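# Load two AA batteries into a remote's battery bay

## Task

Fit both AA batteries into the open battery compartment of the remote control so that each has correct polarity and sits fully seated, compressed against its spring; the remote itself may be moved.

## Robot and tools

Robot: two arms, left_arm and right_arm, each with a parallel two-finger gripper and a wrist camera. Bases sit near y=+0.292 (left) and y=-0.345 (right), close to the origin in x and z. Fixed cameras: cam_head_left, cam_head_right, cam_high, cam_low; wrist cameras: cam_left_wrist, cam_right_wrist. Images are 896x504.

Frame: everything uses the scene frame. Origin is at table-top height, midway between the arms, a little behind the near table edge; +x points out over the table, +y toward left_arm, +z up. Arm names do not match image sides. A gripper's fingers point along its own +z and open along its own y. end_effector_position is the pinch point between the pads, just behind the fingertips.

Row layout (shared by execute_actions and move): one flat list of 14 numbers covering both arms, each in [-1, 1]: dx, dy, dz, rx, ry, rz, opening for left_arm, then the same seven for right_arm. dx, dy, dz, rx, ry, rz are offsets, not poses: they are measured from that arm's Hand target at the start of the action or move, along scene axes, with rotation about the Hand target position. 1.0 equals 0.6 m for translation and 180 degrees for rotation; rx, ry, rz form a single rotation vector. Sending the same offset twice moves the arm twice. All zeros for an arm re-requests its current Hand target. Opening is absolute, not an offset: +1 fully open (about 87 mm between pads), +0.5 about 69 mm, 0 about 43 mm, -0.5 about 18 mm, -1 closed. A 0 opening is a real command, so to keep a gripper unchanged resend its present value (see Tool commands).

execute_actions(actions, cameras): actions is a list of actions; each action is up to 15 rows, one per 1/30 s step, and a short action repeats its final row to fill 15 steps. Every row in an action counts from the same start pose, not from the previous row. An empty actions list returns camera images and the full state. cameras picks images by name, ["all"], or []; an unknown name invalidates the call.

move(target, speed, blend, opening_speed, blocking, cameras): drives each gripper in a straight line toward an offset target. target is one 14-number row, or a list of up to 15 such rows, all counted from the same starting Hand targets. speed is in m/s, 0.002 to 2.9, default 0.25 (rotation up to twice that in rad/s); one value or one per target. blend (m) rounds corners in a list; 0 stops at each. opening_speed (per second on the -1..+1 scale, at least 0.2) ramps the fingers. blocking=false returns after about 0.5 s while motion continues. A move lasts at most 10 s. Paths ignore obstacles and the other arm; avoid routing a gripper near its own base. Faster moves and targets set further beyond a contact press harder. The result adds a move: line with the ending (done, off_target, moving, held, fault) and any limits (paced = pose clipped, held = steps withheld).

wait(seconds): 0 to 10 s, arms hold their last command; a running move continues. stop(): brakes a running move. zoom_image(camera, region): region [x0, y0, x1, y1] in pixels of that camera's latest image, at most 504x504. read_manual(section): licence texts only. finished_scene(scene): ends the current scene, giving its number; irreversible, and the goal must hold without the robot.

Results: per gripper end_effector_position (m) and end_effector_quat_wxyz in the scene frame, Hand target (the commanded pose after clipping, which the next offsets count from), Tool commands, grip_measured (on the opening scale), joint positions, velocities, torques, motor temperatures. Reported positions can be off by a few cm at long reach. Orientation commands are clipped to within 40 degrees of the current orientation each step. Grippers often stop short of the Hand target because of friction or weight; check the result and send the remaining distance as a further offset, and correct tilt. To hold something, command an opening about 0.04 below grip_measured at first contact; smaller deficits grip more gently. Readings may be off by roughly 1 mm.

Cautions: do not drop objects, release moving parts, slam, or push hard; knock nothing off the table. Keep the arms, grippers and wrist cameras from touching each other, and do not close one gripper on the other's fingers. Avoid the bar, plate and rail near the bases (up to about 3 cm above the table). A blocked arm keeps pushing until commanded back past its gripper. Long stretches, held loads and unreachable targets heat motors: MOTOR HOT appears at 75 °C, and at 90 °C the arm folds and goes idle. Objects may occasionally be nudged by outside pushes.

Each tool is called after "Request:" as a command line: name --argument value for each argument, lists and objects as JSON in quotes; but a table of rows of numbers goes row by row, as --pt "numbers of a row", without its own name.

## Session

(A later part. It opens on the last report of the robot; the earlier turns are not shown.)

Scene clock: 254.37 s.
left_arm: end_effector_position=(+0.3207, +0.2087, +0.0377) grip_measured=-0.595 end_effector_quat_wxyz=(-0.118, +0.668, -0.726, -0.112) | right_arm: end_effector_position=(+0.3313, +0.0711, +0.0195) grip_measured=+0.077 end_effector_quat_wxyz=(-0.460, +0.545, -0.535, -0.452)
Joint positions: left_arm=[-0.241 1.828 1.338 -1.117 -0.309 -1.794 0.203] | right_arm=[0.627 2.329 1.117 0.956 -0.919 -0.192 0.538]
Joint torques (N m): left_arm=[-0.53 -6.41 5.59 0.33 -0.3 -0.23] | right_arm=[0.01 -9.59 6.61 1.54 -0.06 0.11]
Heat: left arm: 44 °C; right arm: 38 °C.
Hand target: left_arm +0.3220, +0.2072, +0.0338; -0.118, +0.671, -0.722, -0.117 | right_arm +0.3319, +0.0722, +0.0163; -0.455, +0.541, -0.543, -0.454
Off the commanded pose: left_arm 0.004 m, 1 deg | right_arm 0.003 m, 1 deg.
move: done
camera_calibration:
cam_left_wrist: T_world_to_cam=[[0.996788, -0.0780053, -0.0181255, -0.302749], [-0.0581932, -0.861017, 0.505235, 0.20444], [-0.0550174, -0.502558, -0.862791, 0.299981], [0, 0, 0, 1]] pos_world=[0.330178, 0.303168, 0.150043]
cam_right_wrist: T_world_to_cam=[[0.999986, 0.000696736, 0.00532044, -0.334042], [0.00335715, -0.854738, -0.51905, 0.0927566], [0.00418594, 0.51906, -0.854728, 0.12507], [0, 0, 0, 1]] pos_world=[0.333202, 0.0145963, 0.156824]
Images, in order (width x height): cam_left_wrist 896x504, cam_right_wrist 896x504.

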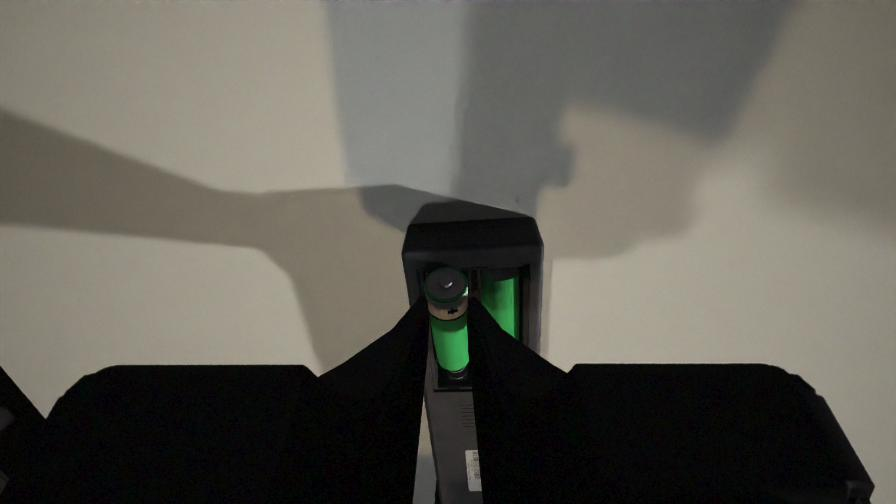

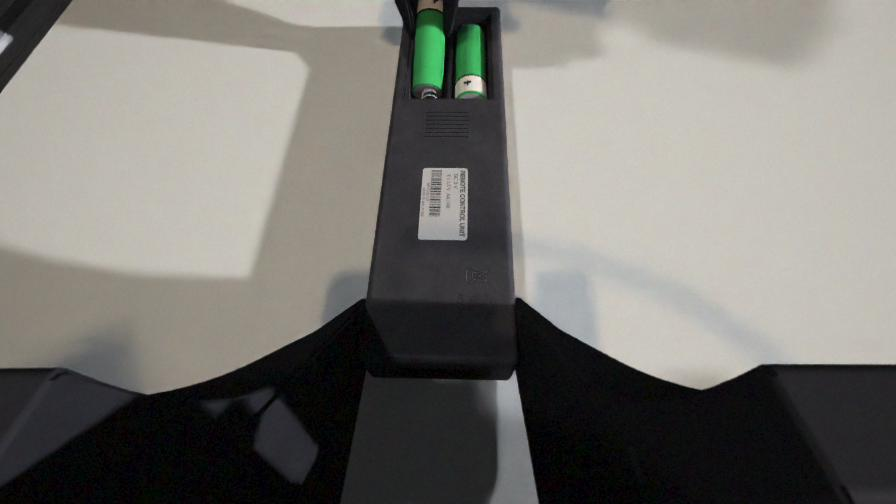

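Request:
move --pt "0.001 0.0 -0.010 -0.05 0 0 -0.74 0 0 0 0 0 0 -0.04" --pt "0.001 -0.012 -0.014 -0.085 0 0 -0.74 0 0 0 0 0 0 -0.04" --speed 0.08 --cameras '["cam_left_wrist","cam_right_wrist"]'

Request:
zoom_image --camera "cam_left_wrist" --region '[340, 160, 560, 420]'

Request:
zoom_image --camera "cam_right_wrist" --region '[380, 0, 530, 110]'

Scene clock: 257.47 s.
left_arm: end_effector_position=(+0.3207, +0.2066, +0.0364) grip_measured=-0.601 end_effector_quat_wxyz=(-0.042, +0.682, -0.729, -0.036) | right_arm: end_effector_position=(+0.3313, +0.0711, +0.0195) grip_measured=+0.077 end_effector_quat_wxyz=(-0.460, +0.546, -0.535, -0.452)
Joint positions: left_arm=[-0.131 1.785 1.274 -1.03 -0.097 -1.687 0.199] | right_arm=[0.627 2.329 1.117 0.956 -0.919 -0.193 0.538]
Joint torques (N m): left_arm=[0.49 -6.3 2.95 1.13 0.38 0.11] | right_arm=[0.03 -9.63 6.57 1.54 -0.05 0.09]
Heat: left arm: 44 °C; right arm: 38 °C.
Hand target: left_arm +0.3227, +0.2001, +0.0255; -0.028, +0.681, -0.731, -0.020 | right_arm +0.3319, +0.0722, +0.0163; -0.455, +0.541, -0.543, -0.454
Off the commanded pose: left_arm 0.013 m, 2 deg | right_arm 0.003 m, 1 deg.
move: off_target (left_arm)
camera_calibration:
cam_left_wrist: T_world_to_cam=[[0.997711, -0.066992, -0.00924705, -0.305888], [-0.0429646, -0.733502, 0.678328, 0.165656], [-0.0522252, -0.676378, -0.734701, 0.328173], [0, 0, 0, 1]] pos_world=[0.329444, 0.322986, 0.125912]
cam_right_wrist: T_world_to_cam=[[0.999982, 0.000866001, 0.00600693, -0.334149], [0.00385813, -0.854739, -0.519043, 0.0925892], [0.00468487, 0.519057, -0.854727, 0.124905], [0, 0, 0, 1]] pos_world=[0.333201, 0.0145964, 0.156824]
Images, in order (width x height): cam_left_wrist 896x504, cam_right_wrist 896x504.

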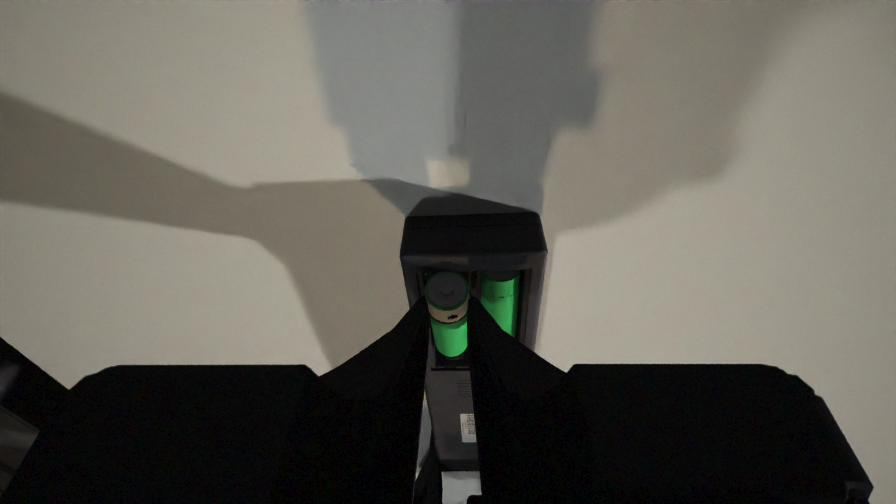

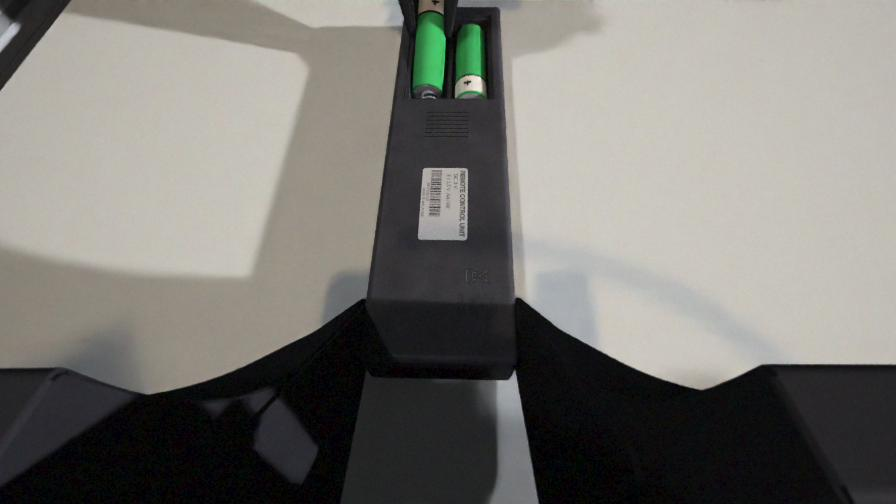

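Scaled by 1.938 from the camera's 896x504 image, which has a finer 1280x720 frame.

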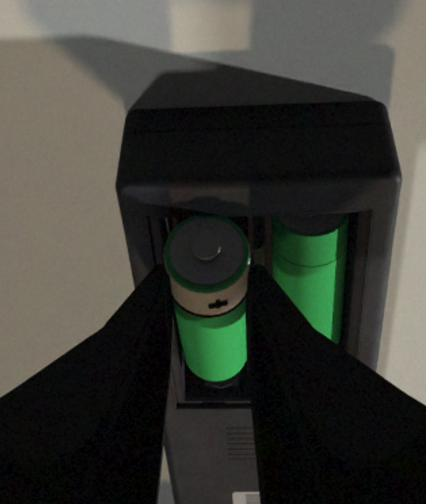

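Scaled by 3.360 from the camera's 896x504 image, which has a finer 1280x720 frame.

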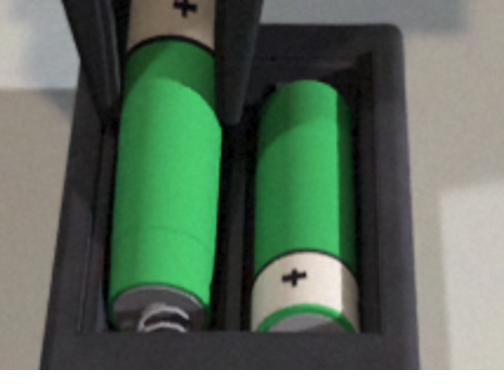

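Request:
move --pt "0.0 0.0 0.0 0.0 0 0 -0.52 0 0 0 0 0 0 -0.04" --pt "-0.001 0.012 0.019 0.04 0 0 -0.52 0 0 0 0 0 0 -0.04" --speed 0.05 --opening_speed 0.3 --cameras '["cam_left_wrist","cam_right_wrist"]'

Request:
zoom_image --camera "cam_left_wrist" --region '[340, 160, 560, 420]'

Request:
zoom_image --camera "cam_right_wrist" --region '[380, 0, 530, 110]'

Scene clock: 260.43 s.
left_arm: end_effector_position=(+0.3230, +0.2056, +0.0369) grip_measured=-0.520 end_effector_quat_wxyz=(-0.068, +0.677, -0.731, -0.052) | right_arm: end_effector_position=(+0.3313, +0.0711, +0.0195) grip_measured=+0.077 end_effector_quat_wxyz=(-0.460, +0.545, -0.535, -0.452)
Joint positions: left_arm=[-0.165 1.791 1.288 -1.038 -0.158 -1.713 0.24] | right_arm=[0.627 2.329 1.117 0.956 -0.919 -0.191 0.538]
Joint torques (N m): left_arm=[-0.62 -6.76 6.24 0.21 -0.37 -0.16] | right_arm=[0.03 -9.52 6.56 1.54 -0.06 0.06]
Heat: left arm: 44 °C; right arm: 38 °C.
Hand target: left_arm +0.3220, +0.2073, +0.0368; -0.071, +0.678, -0.729, -0.066 | right_arm +0.3319, +0.0722, +0.0163; -0.455, +0.541, -0.543, -0.454
Off the commanded pose: left_arm 0.002 m, 2 deg | right_arm 0.003 m, 1 deg.
move: done
camera_calibration:
cam_left_wrist: T_world_to_cam=[[0.997066, -0.076536, 0.00116867, -0.306434], [-0.0599412, -0.771201, 0.633763, 0.179676], [-0.0476044, -0.631974, -0.773526, 0.318728], [0, 0, 0, 1]] pos_world=[0.331478, 0.316541, 0.13303]
cam_right_wrist: T_world_to_cam=[[0.999988, 0.000645794, 0.00482292, -0.334065], [0.00305621, -0.854621, -0.519244, 0.0928845], [0.00378644, 0.519252, -0.854613, 0.125182], [0, 0, 0, 1]] pos_world=[0.333303, 0.0145956, 0.156823]
Images, in order (width x height): cam_left_wrist 896x504, cam_right_wrist 896x504.

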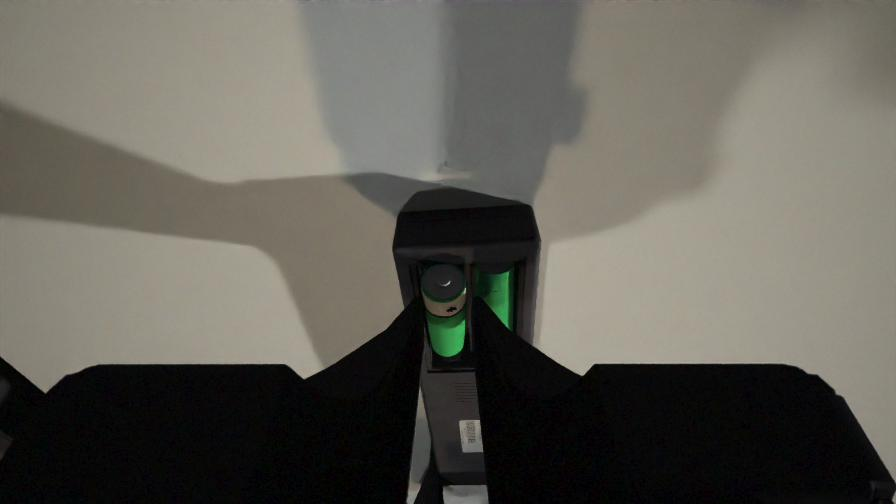

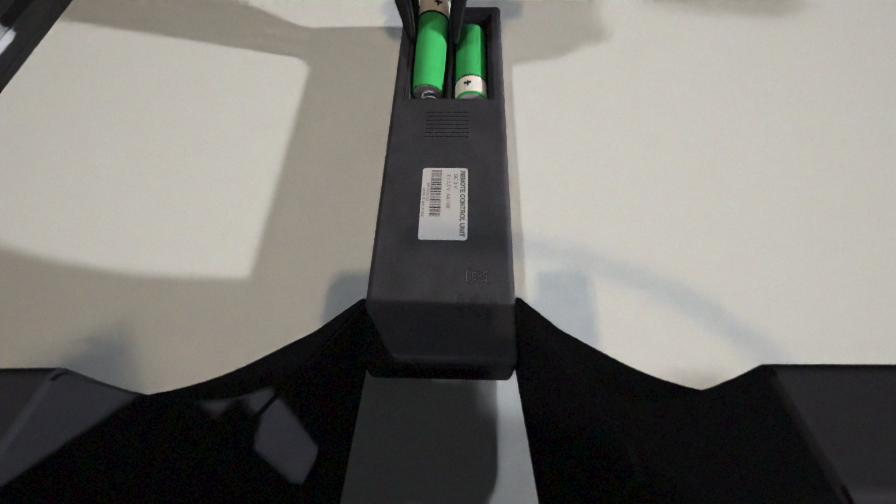

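Scaled by 1.938 from the camera's 896x504 image, which has a finer 1280x720 frame.

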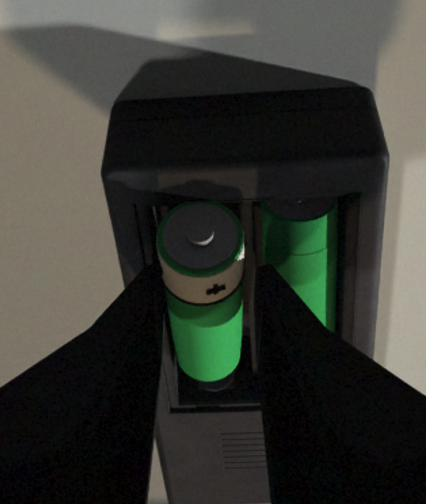

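Scaled by 3.360 from the camera's 896x504 image, which has a finer 1280x720 frame.

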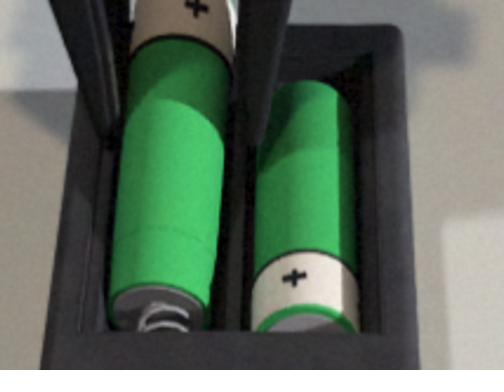

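Request:
move --pt "-0.002 0.004 0.011 0.0 0 0.01 -0.52 0 0 0 0 0 0 -0.04" --pt "-0.002 0.004 0.011 0.0 0 0.01 -0.70 0 0 0 0 0 0 -0.04" --speed 0.05 --opening_speed 0.4 --cameras '["cam_left_wrist","cam_right_wrist"]'

Request:
zoom_image --camera "cam_left_wrist" --region '[340, 160, 560, 420]'

Request:
zoom_image --camera "cam_right_wrist" --region '[380, 0, 530, 110]'

Scene clock: 262.40 s.
left_arm: end_effector_position=(+0.3212, +0.2064, +0.0398) grip_measured=-0.628 end_effector_quat_wxyz=(-0.064, +0.686, -0.722, -0.058) | right_arm: end_effector_position=(+0.3313, +0.0711, +0.0195) grip_measured=+0.077 end_effector_quat_wxyz=(-0.460, +0.545, -0.536, -0.453)
Joint positions: left_arm=[-0.165 1.791 1.3 -1.066 -0.159 -1.74 0.186] | right_arm=[0.627 2.329 1.117 0.956 -0.919 -0.191 0.538]
Joint torques (N m): left_arm=[-0.03 -7.73 6.13 0.17 -0.35 -0.14] | right_arm=[0.1 -9.54 6.61 1.53 -0.05 0.08]
Heat: left arm: 43 °C; right arm: 38 °C.
Hand target: left_arm +0.3208, +0.2096, +0.0434; -0.070, +0.689, -0.718, -0.067 | right_arm +0.3319, +0.0722, +0.0163; -0.455, +0.541, -0.543, -0.454
Off the commanded pose: left_arm 0.005 m, 1 deg | right_arm 0.003 m, 1 deg.
move: done
camera_calibration:
cam_left_wrist: T_world_to_cam=[[0.998721, -0.0496747, -0.00947539, -0.310251], [-0.0325538, -0.774908, 0.631235, 0.170441], [-0.038699, -0.630119, -0.775533, 0.318182], [0, 0, 0, 1]] pos_world=[0.327715, 0.317157, 0.136233]
cam_right_wrist: T_world_to_cam=[[0.99999, 0.000544325, 0.004411, -0.334001], [0.00275562, -0.85462, -0.519247, 0.0929849], [0.00348709, 0.519254, -0.854613, 0.125282], [0, 0, 0, 1]] pos_world=[0.333304, 0.0145955, 0.156823]
Images, in order (width x height): cam_left_wrist 896x504, cam_right_wrist 896x504.

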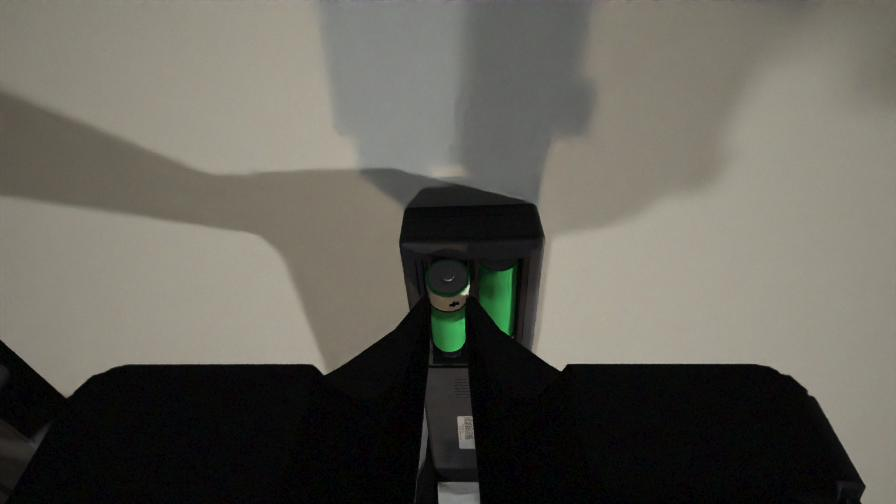

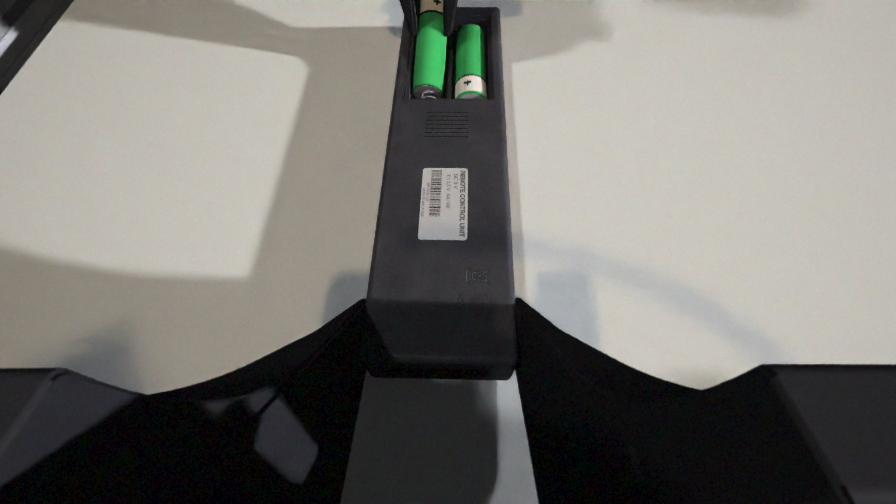

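Scaled by 1.938 from the camera's 896x504 image, which has a finer 1280x720 frame.

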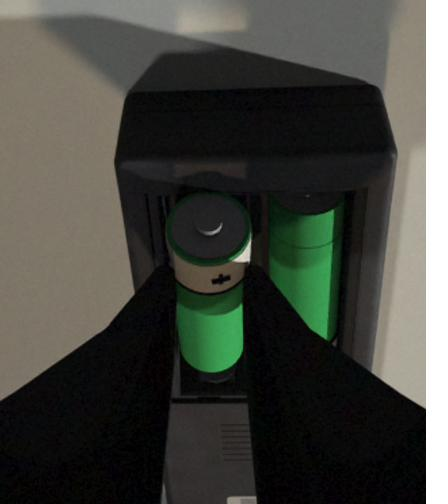

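Scaled by 3.360 from the camera's 896x504 image, which has a finer 1280x720 frame.

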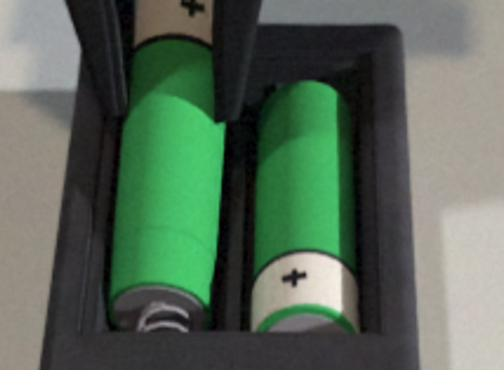

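Request:
move --target '[0.0,-0.018,-0.03,-0.03,0,0,-0.70,0,0,0,0,0,0,-0.04]' --speed 0.06 --cameras '["cam_left_wrist","cam_right_wrist"]'

Request:
zoom_image --camera "cam_left_wrist" --region '[340, 160, 560, 420]'

Request:
zoom_image --camera "cam_right_wrist" --region '[380, 0, 530, 110]'

Scene clock: 263.83 s.
left_arm: end_effector_position=(+0.3207, +0.2038, +0.0385) grip_measured=-0.628 end_effector_quat_wxyz=(-0.052, +0.691, -0.720, -0.043) | right_arm: end_effector_position=(+0.3314, +0.0711, +0.0195) grip_measured=+0.077 end_effector_quat_wxyz=(-0.460, +0.546, -0.535, -0.452)
Joint positions: left_arm=[-0.153 1.782 1.28 -1.043 -0.122 -1.736 0.186] | right_arm=[0.627 2.329 1.117 0.956 -0.919 -0.193 0.538]
Joint torques (N m): left_arm=[0.5 -5.98 2.69 1.07 0.28 -0.01] | right_arm=[0.01 -9.66 6.63 1.54 -0.03 0.09]
Heat: left arm: 43 °C; right arm: 38 °C.
Hand target: left_arm +0.3207, +0.1988, +0.0254; -0.037, +0.692, -0.720, -0.033 | right_arm +0.3319, +0.0722, +0.0163; -0.455, +0.541, -0.543, -0.454
Off the commanded pose: left_arm 0.014 m, 2 deg | right_arm 0.003 m, 1 deg.
move: off_target (left_arm)
camera_calibration:
cam_left_wrist: T_world_to_cam=[[0.999134, -0.0414432, -0.00366611, -0.311854], [-0.0286919, -0.75016, 0.660634, 0.161747], [-0.030129, -0.659957, -0.750699, 0.317914], [0, 0, 0, 1]] pos_world=[0.325803, 0.318221, 0.130659]
cam_right_wrist: T_world_to_cam=[[0.999979, 0.0008802, 0.00636807, -0.334204], [0.00405908, -0.854598, -0.519275, 0.0925559], [0.00498507, 0.51929, -0.854584, 0.124779], [0, 0, 0, 1]] pos_world=[0.3332, 0.0145957, 0.156824]
Images, in order (width x height): cam_left_wrist 896x504, cam_right_wrist 896x504.

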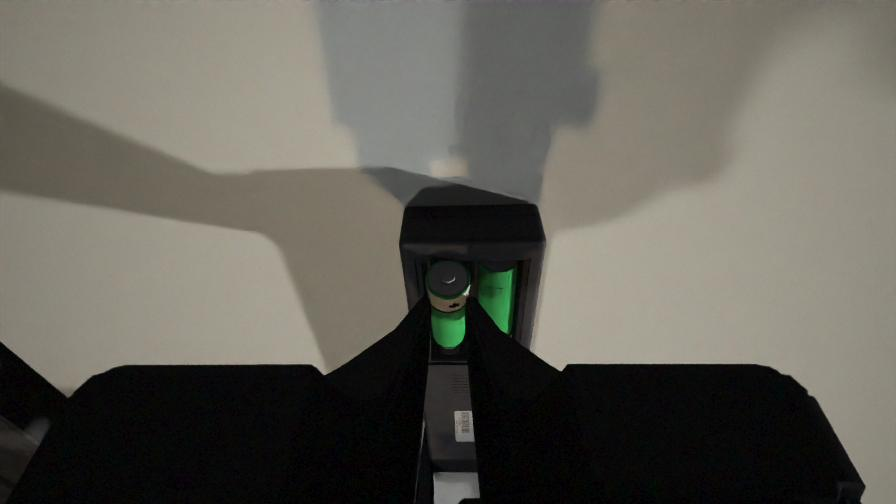

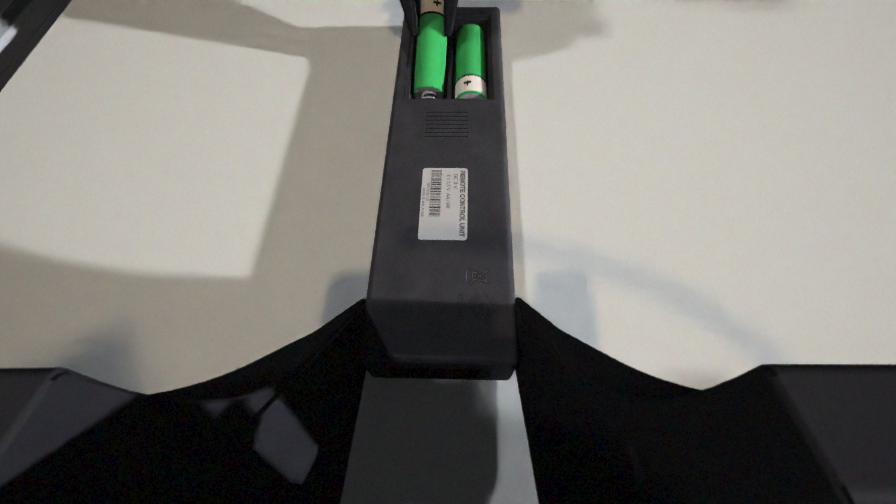

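Scaled by 1.938 from the camera's 896x504 image, which has a finer 1280x720 frame.

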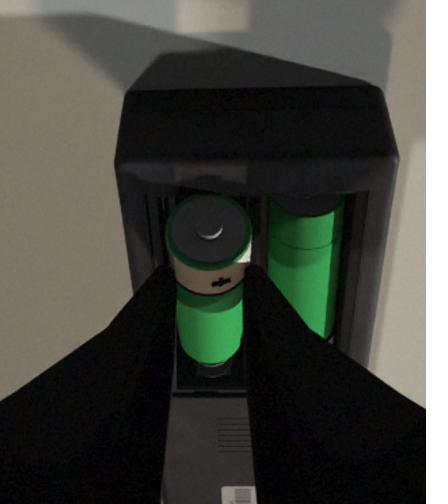

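Scaled by 3.360 from the camera's 896x504 image, which has a finer 1280x720 frame.

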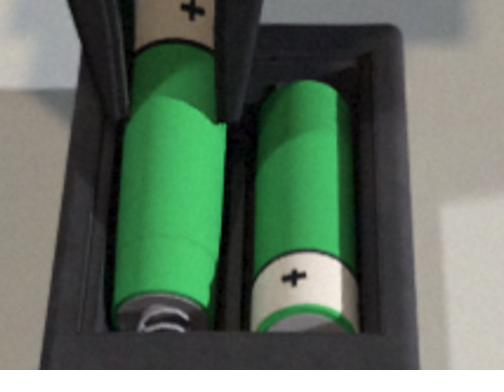

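Request:
move --target '[0,-0.01,-0.035,-0.02,0,0,-0.70,0,0,0,0,0,0,-0.04]' --speed 0.05 --cameras '["cam_right_wrist","cam_left_wrist"]'

Request:
zoom_image --camera "cam_right_wrist" --region '[380, 0, 530, 110]'

Request:
zoom_image --camera "cam_left_wrist" --region '[340, 160, 560, 420]'

Scene clock: 266.17 s.
left_arm: end_effector_position=(+0.3208, +0.2029, +0.0375) grip_measured=-0.628 end_effector_quat_wxyz=(-0.042, +0.694, -0.719, -0.013) | right_arm: end_effector_position=(+0.3314, +0.0711, +0.0195) grip_measured=+0.077 end_effector_quat_wxyz=(-0.460, +0.546, -0.535, -0.452)
Joint positions: left_arm=[-0.127 1.751 1.231 -0.985 -0.069 -1.714 0.186] | right_arm=[0.627 2.329 1.117 0.956 -0.919 -0.193 0.538]
Joint torques (N m): left_arm=[-0.43 -2.09 1.18 1.6 0.43 -0.06] | right_arm=[0.05 -9.73 6.54 1.53 -0.04 0.09]
Heat: left arm: 43 °C; right arm: 38 °C.
Hand target: left_arm +0.3207, +0.1928, +0.0044; -0.015, +0.693, -0.721, -0.010 | right_arm +0.3319, +0.0722, +0.0163; -0.455, +0.541, -0.543, -0.454
Off the commanded pose: left_arm 0.035 m, 3 deg | right_arm 0.003 m, 1 deg.
move: off_target (left_arm)
camera_calibration:
cam_left_wrist: T_world_to_cam=[[0.998966, -0.0374889, 0.0257054, -0.313867], [-0.0447429, -0.711248, 0.701516, 0.157477], [-0.00801611, -0.701941, -0.71219, 0.316582], [0, 0, 0, 1]] pos_world=[0.323126, 0.32246, 0.123062]
cam_right_wrist: T_world_to_cam=[[0.999979, 0.0008802, 0.00636807, -0.334204], [0.00405908, -0.854598, -0.519275, 0.0925559], [0.00498507, 0.51929, -0.854584, 0.124779], [0, 0, 0, 1]] pos_world=[0.3332, 0.0145957, 0.156824]
Images, in order (width x height): cam_left_wrist 896x504, cam_right_wrist 896x504.

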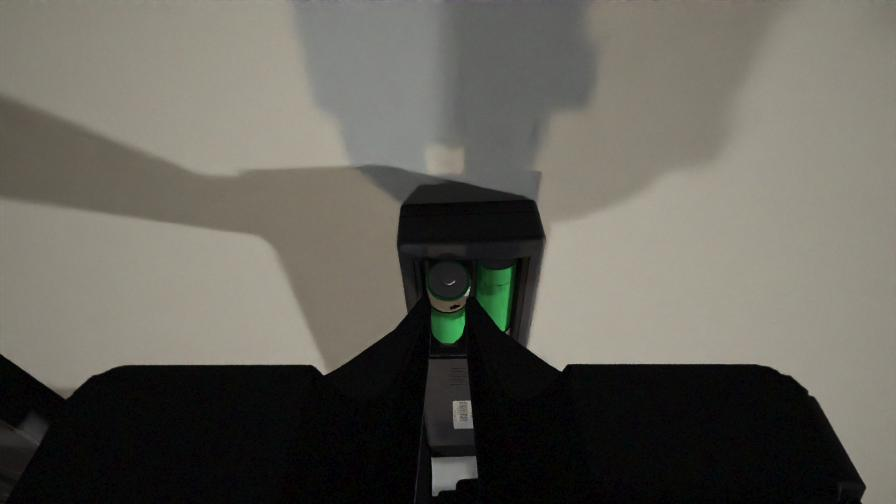

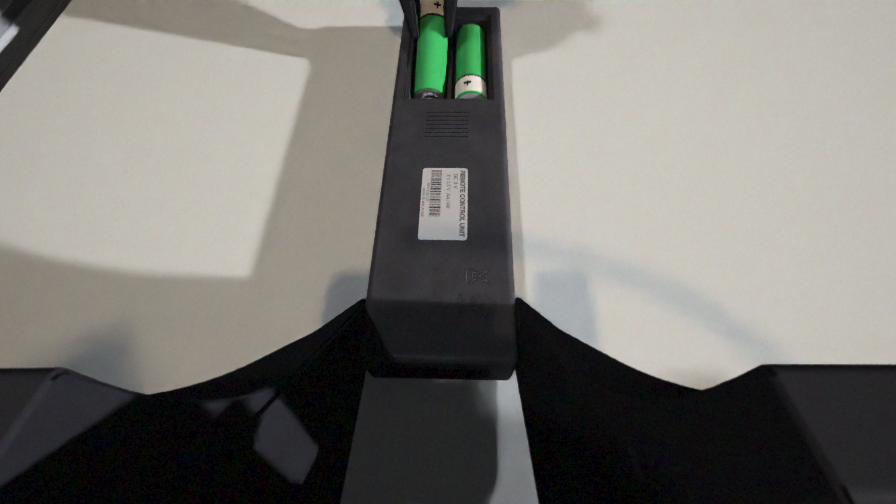

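Scaled by 3.360 from the camera's 896x504 image, which has a finer 1280x720 frame.

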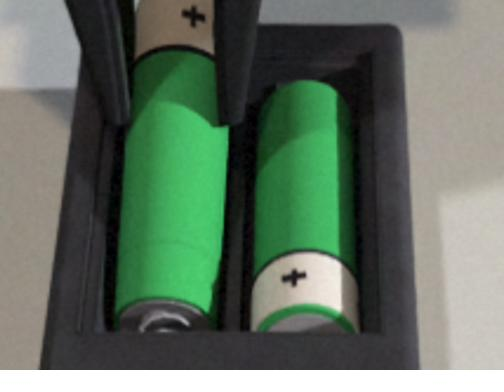

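Scaled by 1.938 from the camera's 896x504 image, which has a finer 1280x720 frame.

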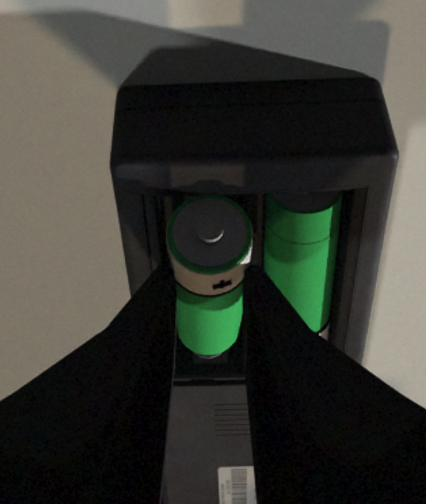

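Request:
move --pt "0 0.0167 0.045 0 0 0 -0.5 0 0 0 0 0 0 -0.04" --pt "0 0.0167 0.145 0 0 0 -0.5 0 0 0 0 0 0 -0.04" --speed '[0.1,0.1]' --opening_speed 0.5 --cameras '["cam_right_wrist","cam_left_wrist"]'

Request:
zoom_image --camera "cam_right_wrist" --region '[380, 0, 530, 110]'

Request:
zoom_image --camera "cam_left_wrist" --region '[340, 160, 560, 420]'

Scene clock: 268.97 s.
left_arm: end_effector_position=(+0.3223, +0.2013, +0.0808) grip_measured=-0.500 end_effector_quat_wxyz=(-0.018, +0.693, -0.721, -0.018) | right_arm: end_effector_position=(+0.3313, +0.0711, +0.0195) grip_measured=+0.077 end_effector_quat_wxyz=(-0.460, +0.545, -0.535, -0.452)
Joint positions: left_arm=[-0.111 1.755 1.409 -1.195 -0.035 -1.695 0.25] | right_arm=[0.627 2.329 1.117 0.956 -0.919 -0.192 0.538]
Joint torques (N m): left_arm=[1.14 -9.11 6.26 0.22 0.11 0.14] | right_arm=[0.05 -9.62 6.56 1.53 -0.07 0.08]
Heat: left arm: 43 °C; right arm: 38 °C.
Hand target: left_arm +0.3207, +0.2028, +0.0914; -0.015, +0.693, -0.721, -0.010 | right_arm +0.3319, +0.0722, +0.0163; -0.455, +0.541, -0.543, -0.454
Off the commanded pose: left_arm 0.011 m, 1 deg | right_arm 0.003 m, 1 deg.
move: off_target (left_arm)
camera_calibration:
cam_left_wrist: T_world_to_cam=[[0.99909, -0.0398256, -0.0152802, -0.312827], [-0.0165543, -0.692142, 0.721571, 0.111406], [-0.0393131, -0.720661, -0.692172, 0.358529], [0, 0, 0, 1]] pos_world=[0.328482, 0.323028, 0.162996]
cam_right_wrist: T_world_to_cam=[[0.999984, 0.000762874, 0.00559594, -0.334085], [0.00355787, -0.854596, -0.519282, 0.0927235], [0.00438612, 0.519293, -0.854585, 0.124978], [0, 0, 0, 1]] pos_world=[0.333201, 0.0145956, 0.156824]
Images, in order (width x height): cam_left_wrist 896x504, cam_right_wrist 896x504.

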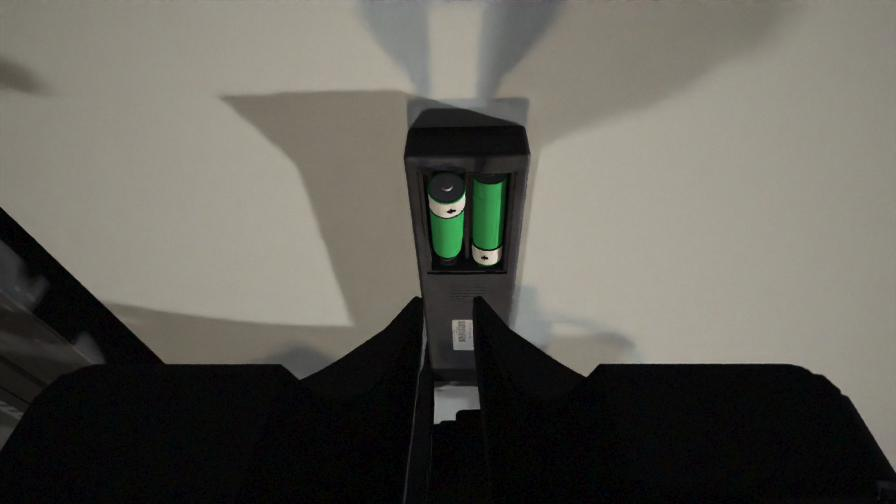

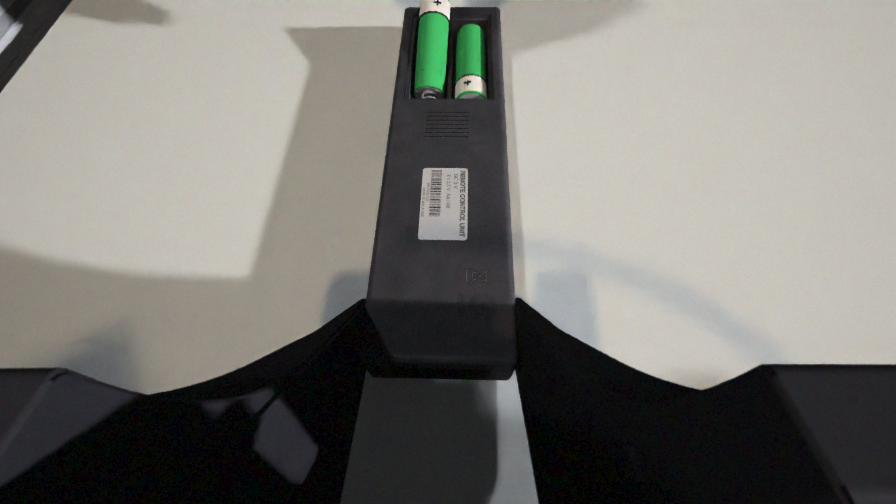

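Scaled by 3.360 from the camera's 896x504 image, which has a finer 1280x720 frame.

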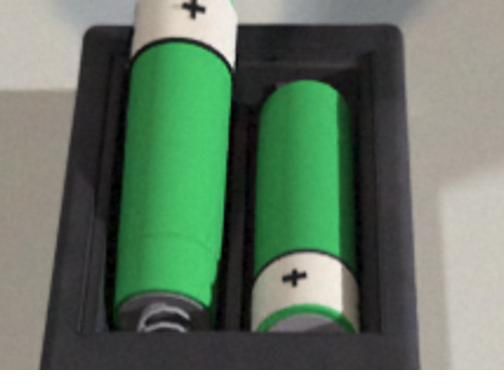

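Scaled by 1.938 from the camera's 896x504 image, which has a finer 1280x720 frame.

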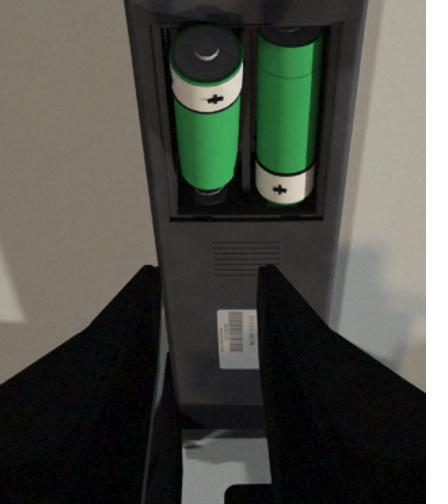

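Request:
move --pt "0 0.017 -0.02 0 0 0 -0.85 0 0 0 0 0 0 -0.04" --pt "0 0.017 -0.065 0 0 0 -0.85 0 0 0 0 0 0 -0.04" --speed '[0.1,0.05]' --cameras '["cam_right_wrist","cam_left_wrist"]'

Request:
zoom_image --camera "cam_right_wrist" --region '[380, 0, 530, 110]'

Request:
zoom_image --camera "cam_left_wrist" --region '[340, 160, 560, 420]'

Scene clock: 271.53 s.
left_arm: end_effector_position=(+0.3214, +0.2125, +0.0548) grip_measured=-0.850 end_effector_quat_wxyz=(-0.021, +0.693, -0.720, -0.014) | right_arm: end_effector_position=(+0.3313, +0.0711, +0.0195) grip_measured=+0.077 end_effector_quat_wxyz=(-0.460, +0.545, -0.535, -0.452)
Joint positions: left_arm=[-0.078 1.755 1.303 -1.079 -0.035 -1.664 0.075] | right_arm=[0.627 2.329 1.117 0.956 -0.919 -0.192 0.538]
Joint torques (N m): left_arm=[0.98 -7.28 4.3 0.64 0.11 0.12] | right_arm=[0.08 -9.54 6.57 1.55 -0.05 0.09]
Heat: left arm: 43 °C; right arm: 38 °C.
Hand target: left_arm +0.3208, +0.2131, +0.0524; -0.015, +0.693, -0.721, -0.010 | right_arm +0.3319, +0.0722, +0.0163; -0.455, +0.541, -0.543, -0.454
Off the commanded pose: left_arm 0.003 m, 1 deg | right_arm 0.003 m, 1 deg.
move: done
camera_calibration:
cam_left_wrist: T_world_to_cam=[[0.999259, -0.0380757, -0.005632, -0.312747], [-0.0222989, -0.691947, 0.721604, 0.139759], [-0.0313726, -0.720943, -0.692283, 0.346117], [0, 0, 0, 1]] pos_world=[0.32649, 0.334328, 0.136999]
cam_right_wrist: T_world_to_cam=[[0.999984, 0.000762874, 0.00559594, -0.334085], [0.00355787, -0.854596, -0.519282, 0.0927235], [0.00438612, 0.519293, -0.854585, 0.124978], [0, 0, 0, 1]] pos_world=[0.333201, 0.0145956, 0.156824]
Images, in order (width x height): cam_left_wrist 896x504, cam_right_wrist 896x504.

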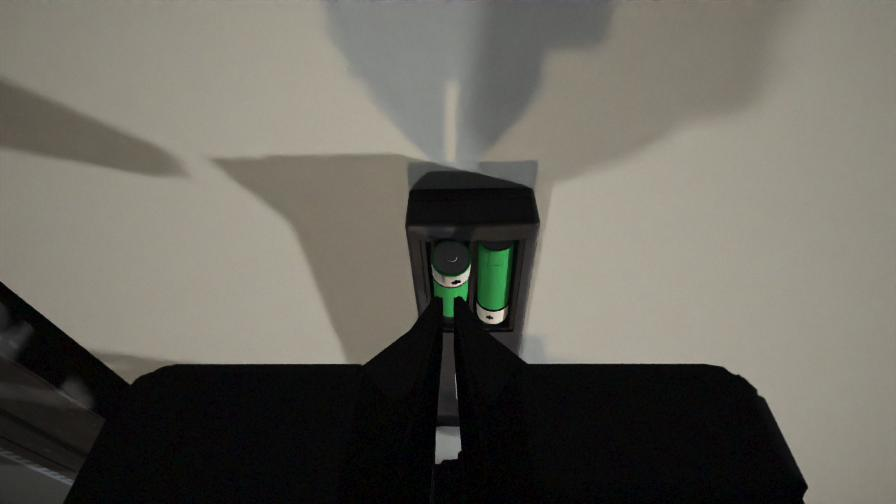

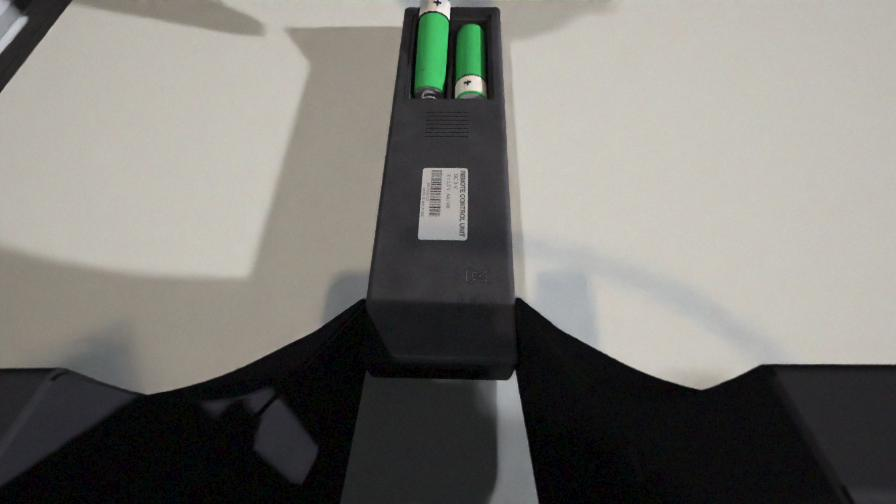

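Scaled by 3.360 from the camera's 896x504 image, which has a finer 1280x720 frame.

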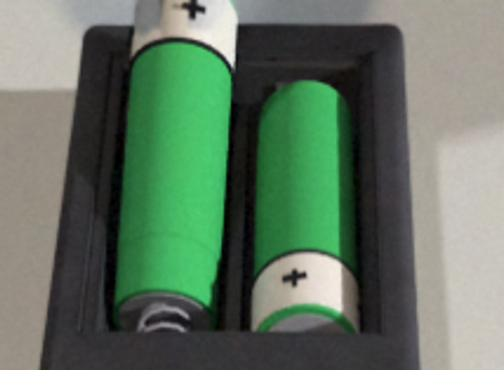

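Scaled by 1.938 from the camera's 896x504 image, which has a finer 1280x720 frame.

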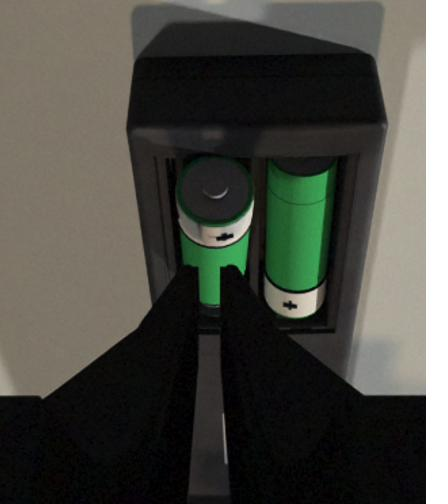

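Request:
move --pt "0.001 -0.002 -0.03 0 0 0 -0.85 0 0 0 0 0 0 -0.04" --pt "0.001 -0.017 -0.045 0 0 0 -0.85 0 0 0 0 0 0 -0.04" --speed '[0.05,0.05]' --cameras '["cam_right_wrist","cam_left_wrist"]'

Request:
zoom_image --camera "cam_right_wrist" --region '[380, 0, 530, 110]'

Request:
zoom_image --camera "cam_left_wrist" --region '[340, 160, 560, 420]'

Scene clock: 273.17 s.
left_arm: end_effector_position=(+0.3233, +0.2043, +0.0432) grip_measured=-0.850 end_effector_quat_wxyz=(-0.021, +0.690, -0.724, +0.002) | right_arm: end_effector_position=(+0.3313, +0.0711, +0.0195) grip_measured=+0.077 end_effector_quat_wxyz=(-0.460, +0.546, -0.535, -0.452)
Joint positions: left_arm=[-0.092 1.758 1.256 -1.004 -0.015 -1.667 0.075] | right_arm=[0.627 2.329 1.117 0.956 -0.919 -0.192 0.538]
Joint torques (N m): left_arm=[-0.75 -4.78 2.95 1 -0.12 -0.2] | right_arm=[-0.02 -9.57 6.57 1.53 -0.06 0.1]
Heat: left arm: 43 °C; right arm: 38 °C.
Hand target: left_arm +0.3215, +0.2029, +0.0255; -0.015, +0.693, -0.721, -0.010 | right_arm +0.3319, +0.0721, +0.0163; -0.455, +0.541, -0.543, -0.454
Off the commanded pose: left_arm 0.018 m, 2 deg | right_arm 0.003 m, 1 deg.
move: off_target (left_arm)
camera_calibration:
cam_left_wrist: T_world_to_cam=[[0.998624, -0.0497204, 0.0166558, -0.313419], [-0.0458686, -0.67439, 0.736949, 0.145923], [-0.0254089, -0.736699, -0.675743, 0.332794], [0, 0, 0, 1]] pos_world=[0.328137, 0.327995, 0.122565]
cam_right_wrist: T_world_to_cam=[[0.999982, 0.000778757, 0.00595613, -0.33414], [0.00375849, -0.854597, -0.519279, 0.0926564], [0.0046857, 0.519292, -0.854584, 0.124879], [0, 0, 0, 1]] pos_world=[0.333201, 0.0145956, 0.156824]
Images, in order (width x height): cam_left_wrist 896x504, cam_right_wrist 896x504.

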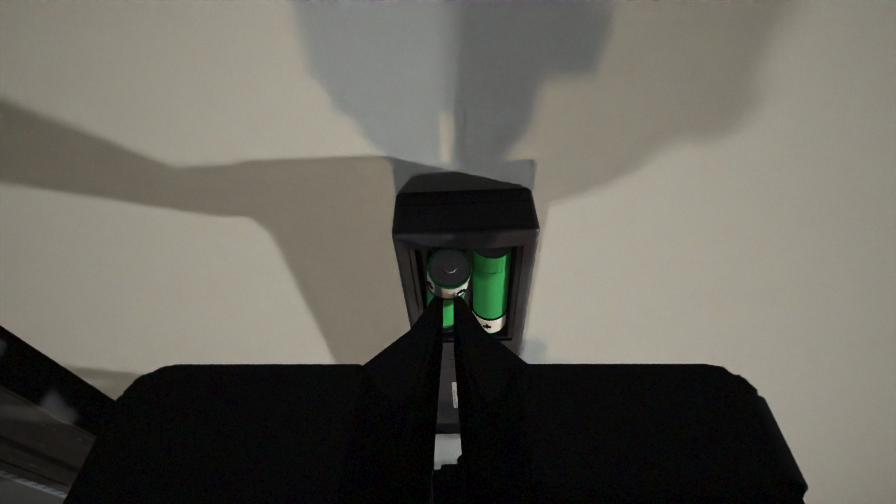

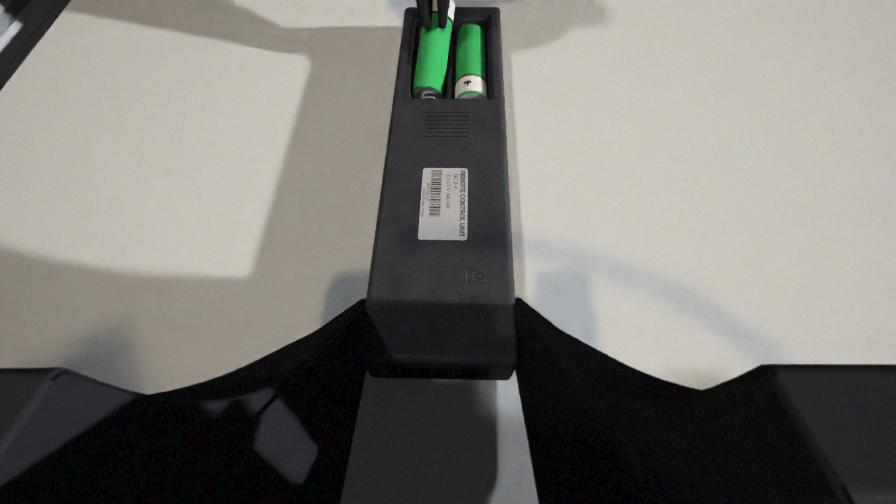

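Scaled by 3.360 from the camera's 896x504 image, which has a finer 1280x720 frame.

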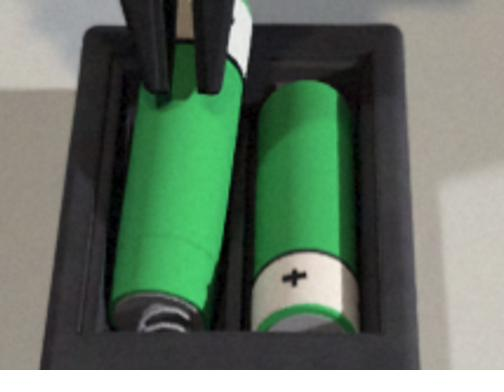

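Scaled by 1.938 from the camera's 896x504 image, which has a finer 1280x720 frame.

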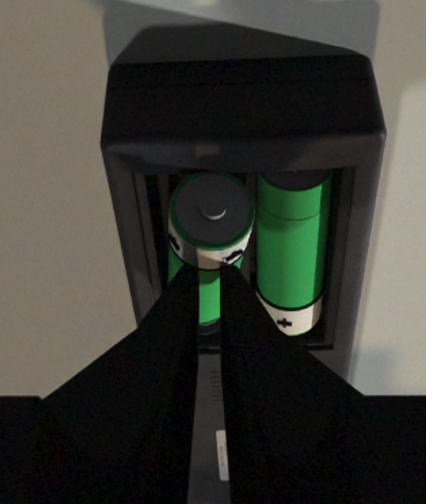

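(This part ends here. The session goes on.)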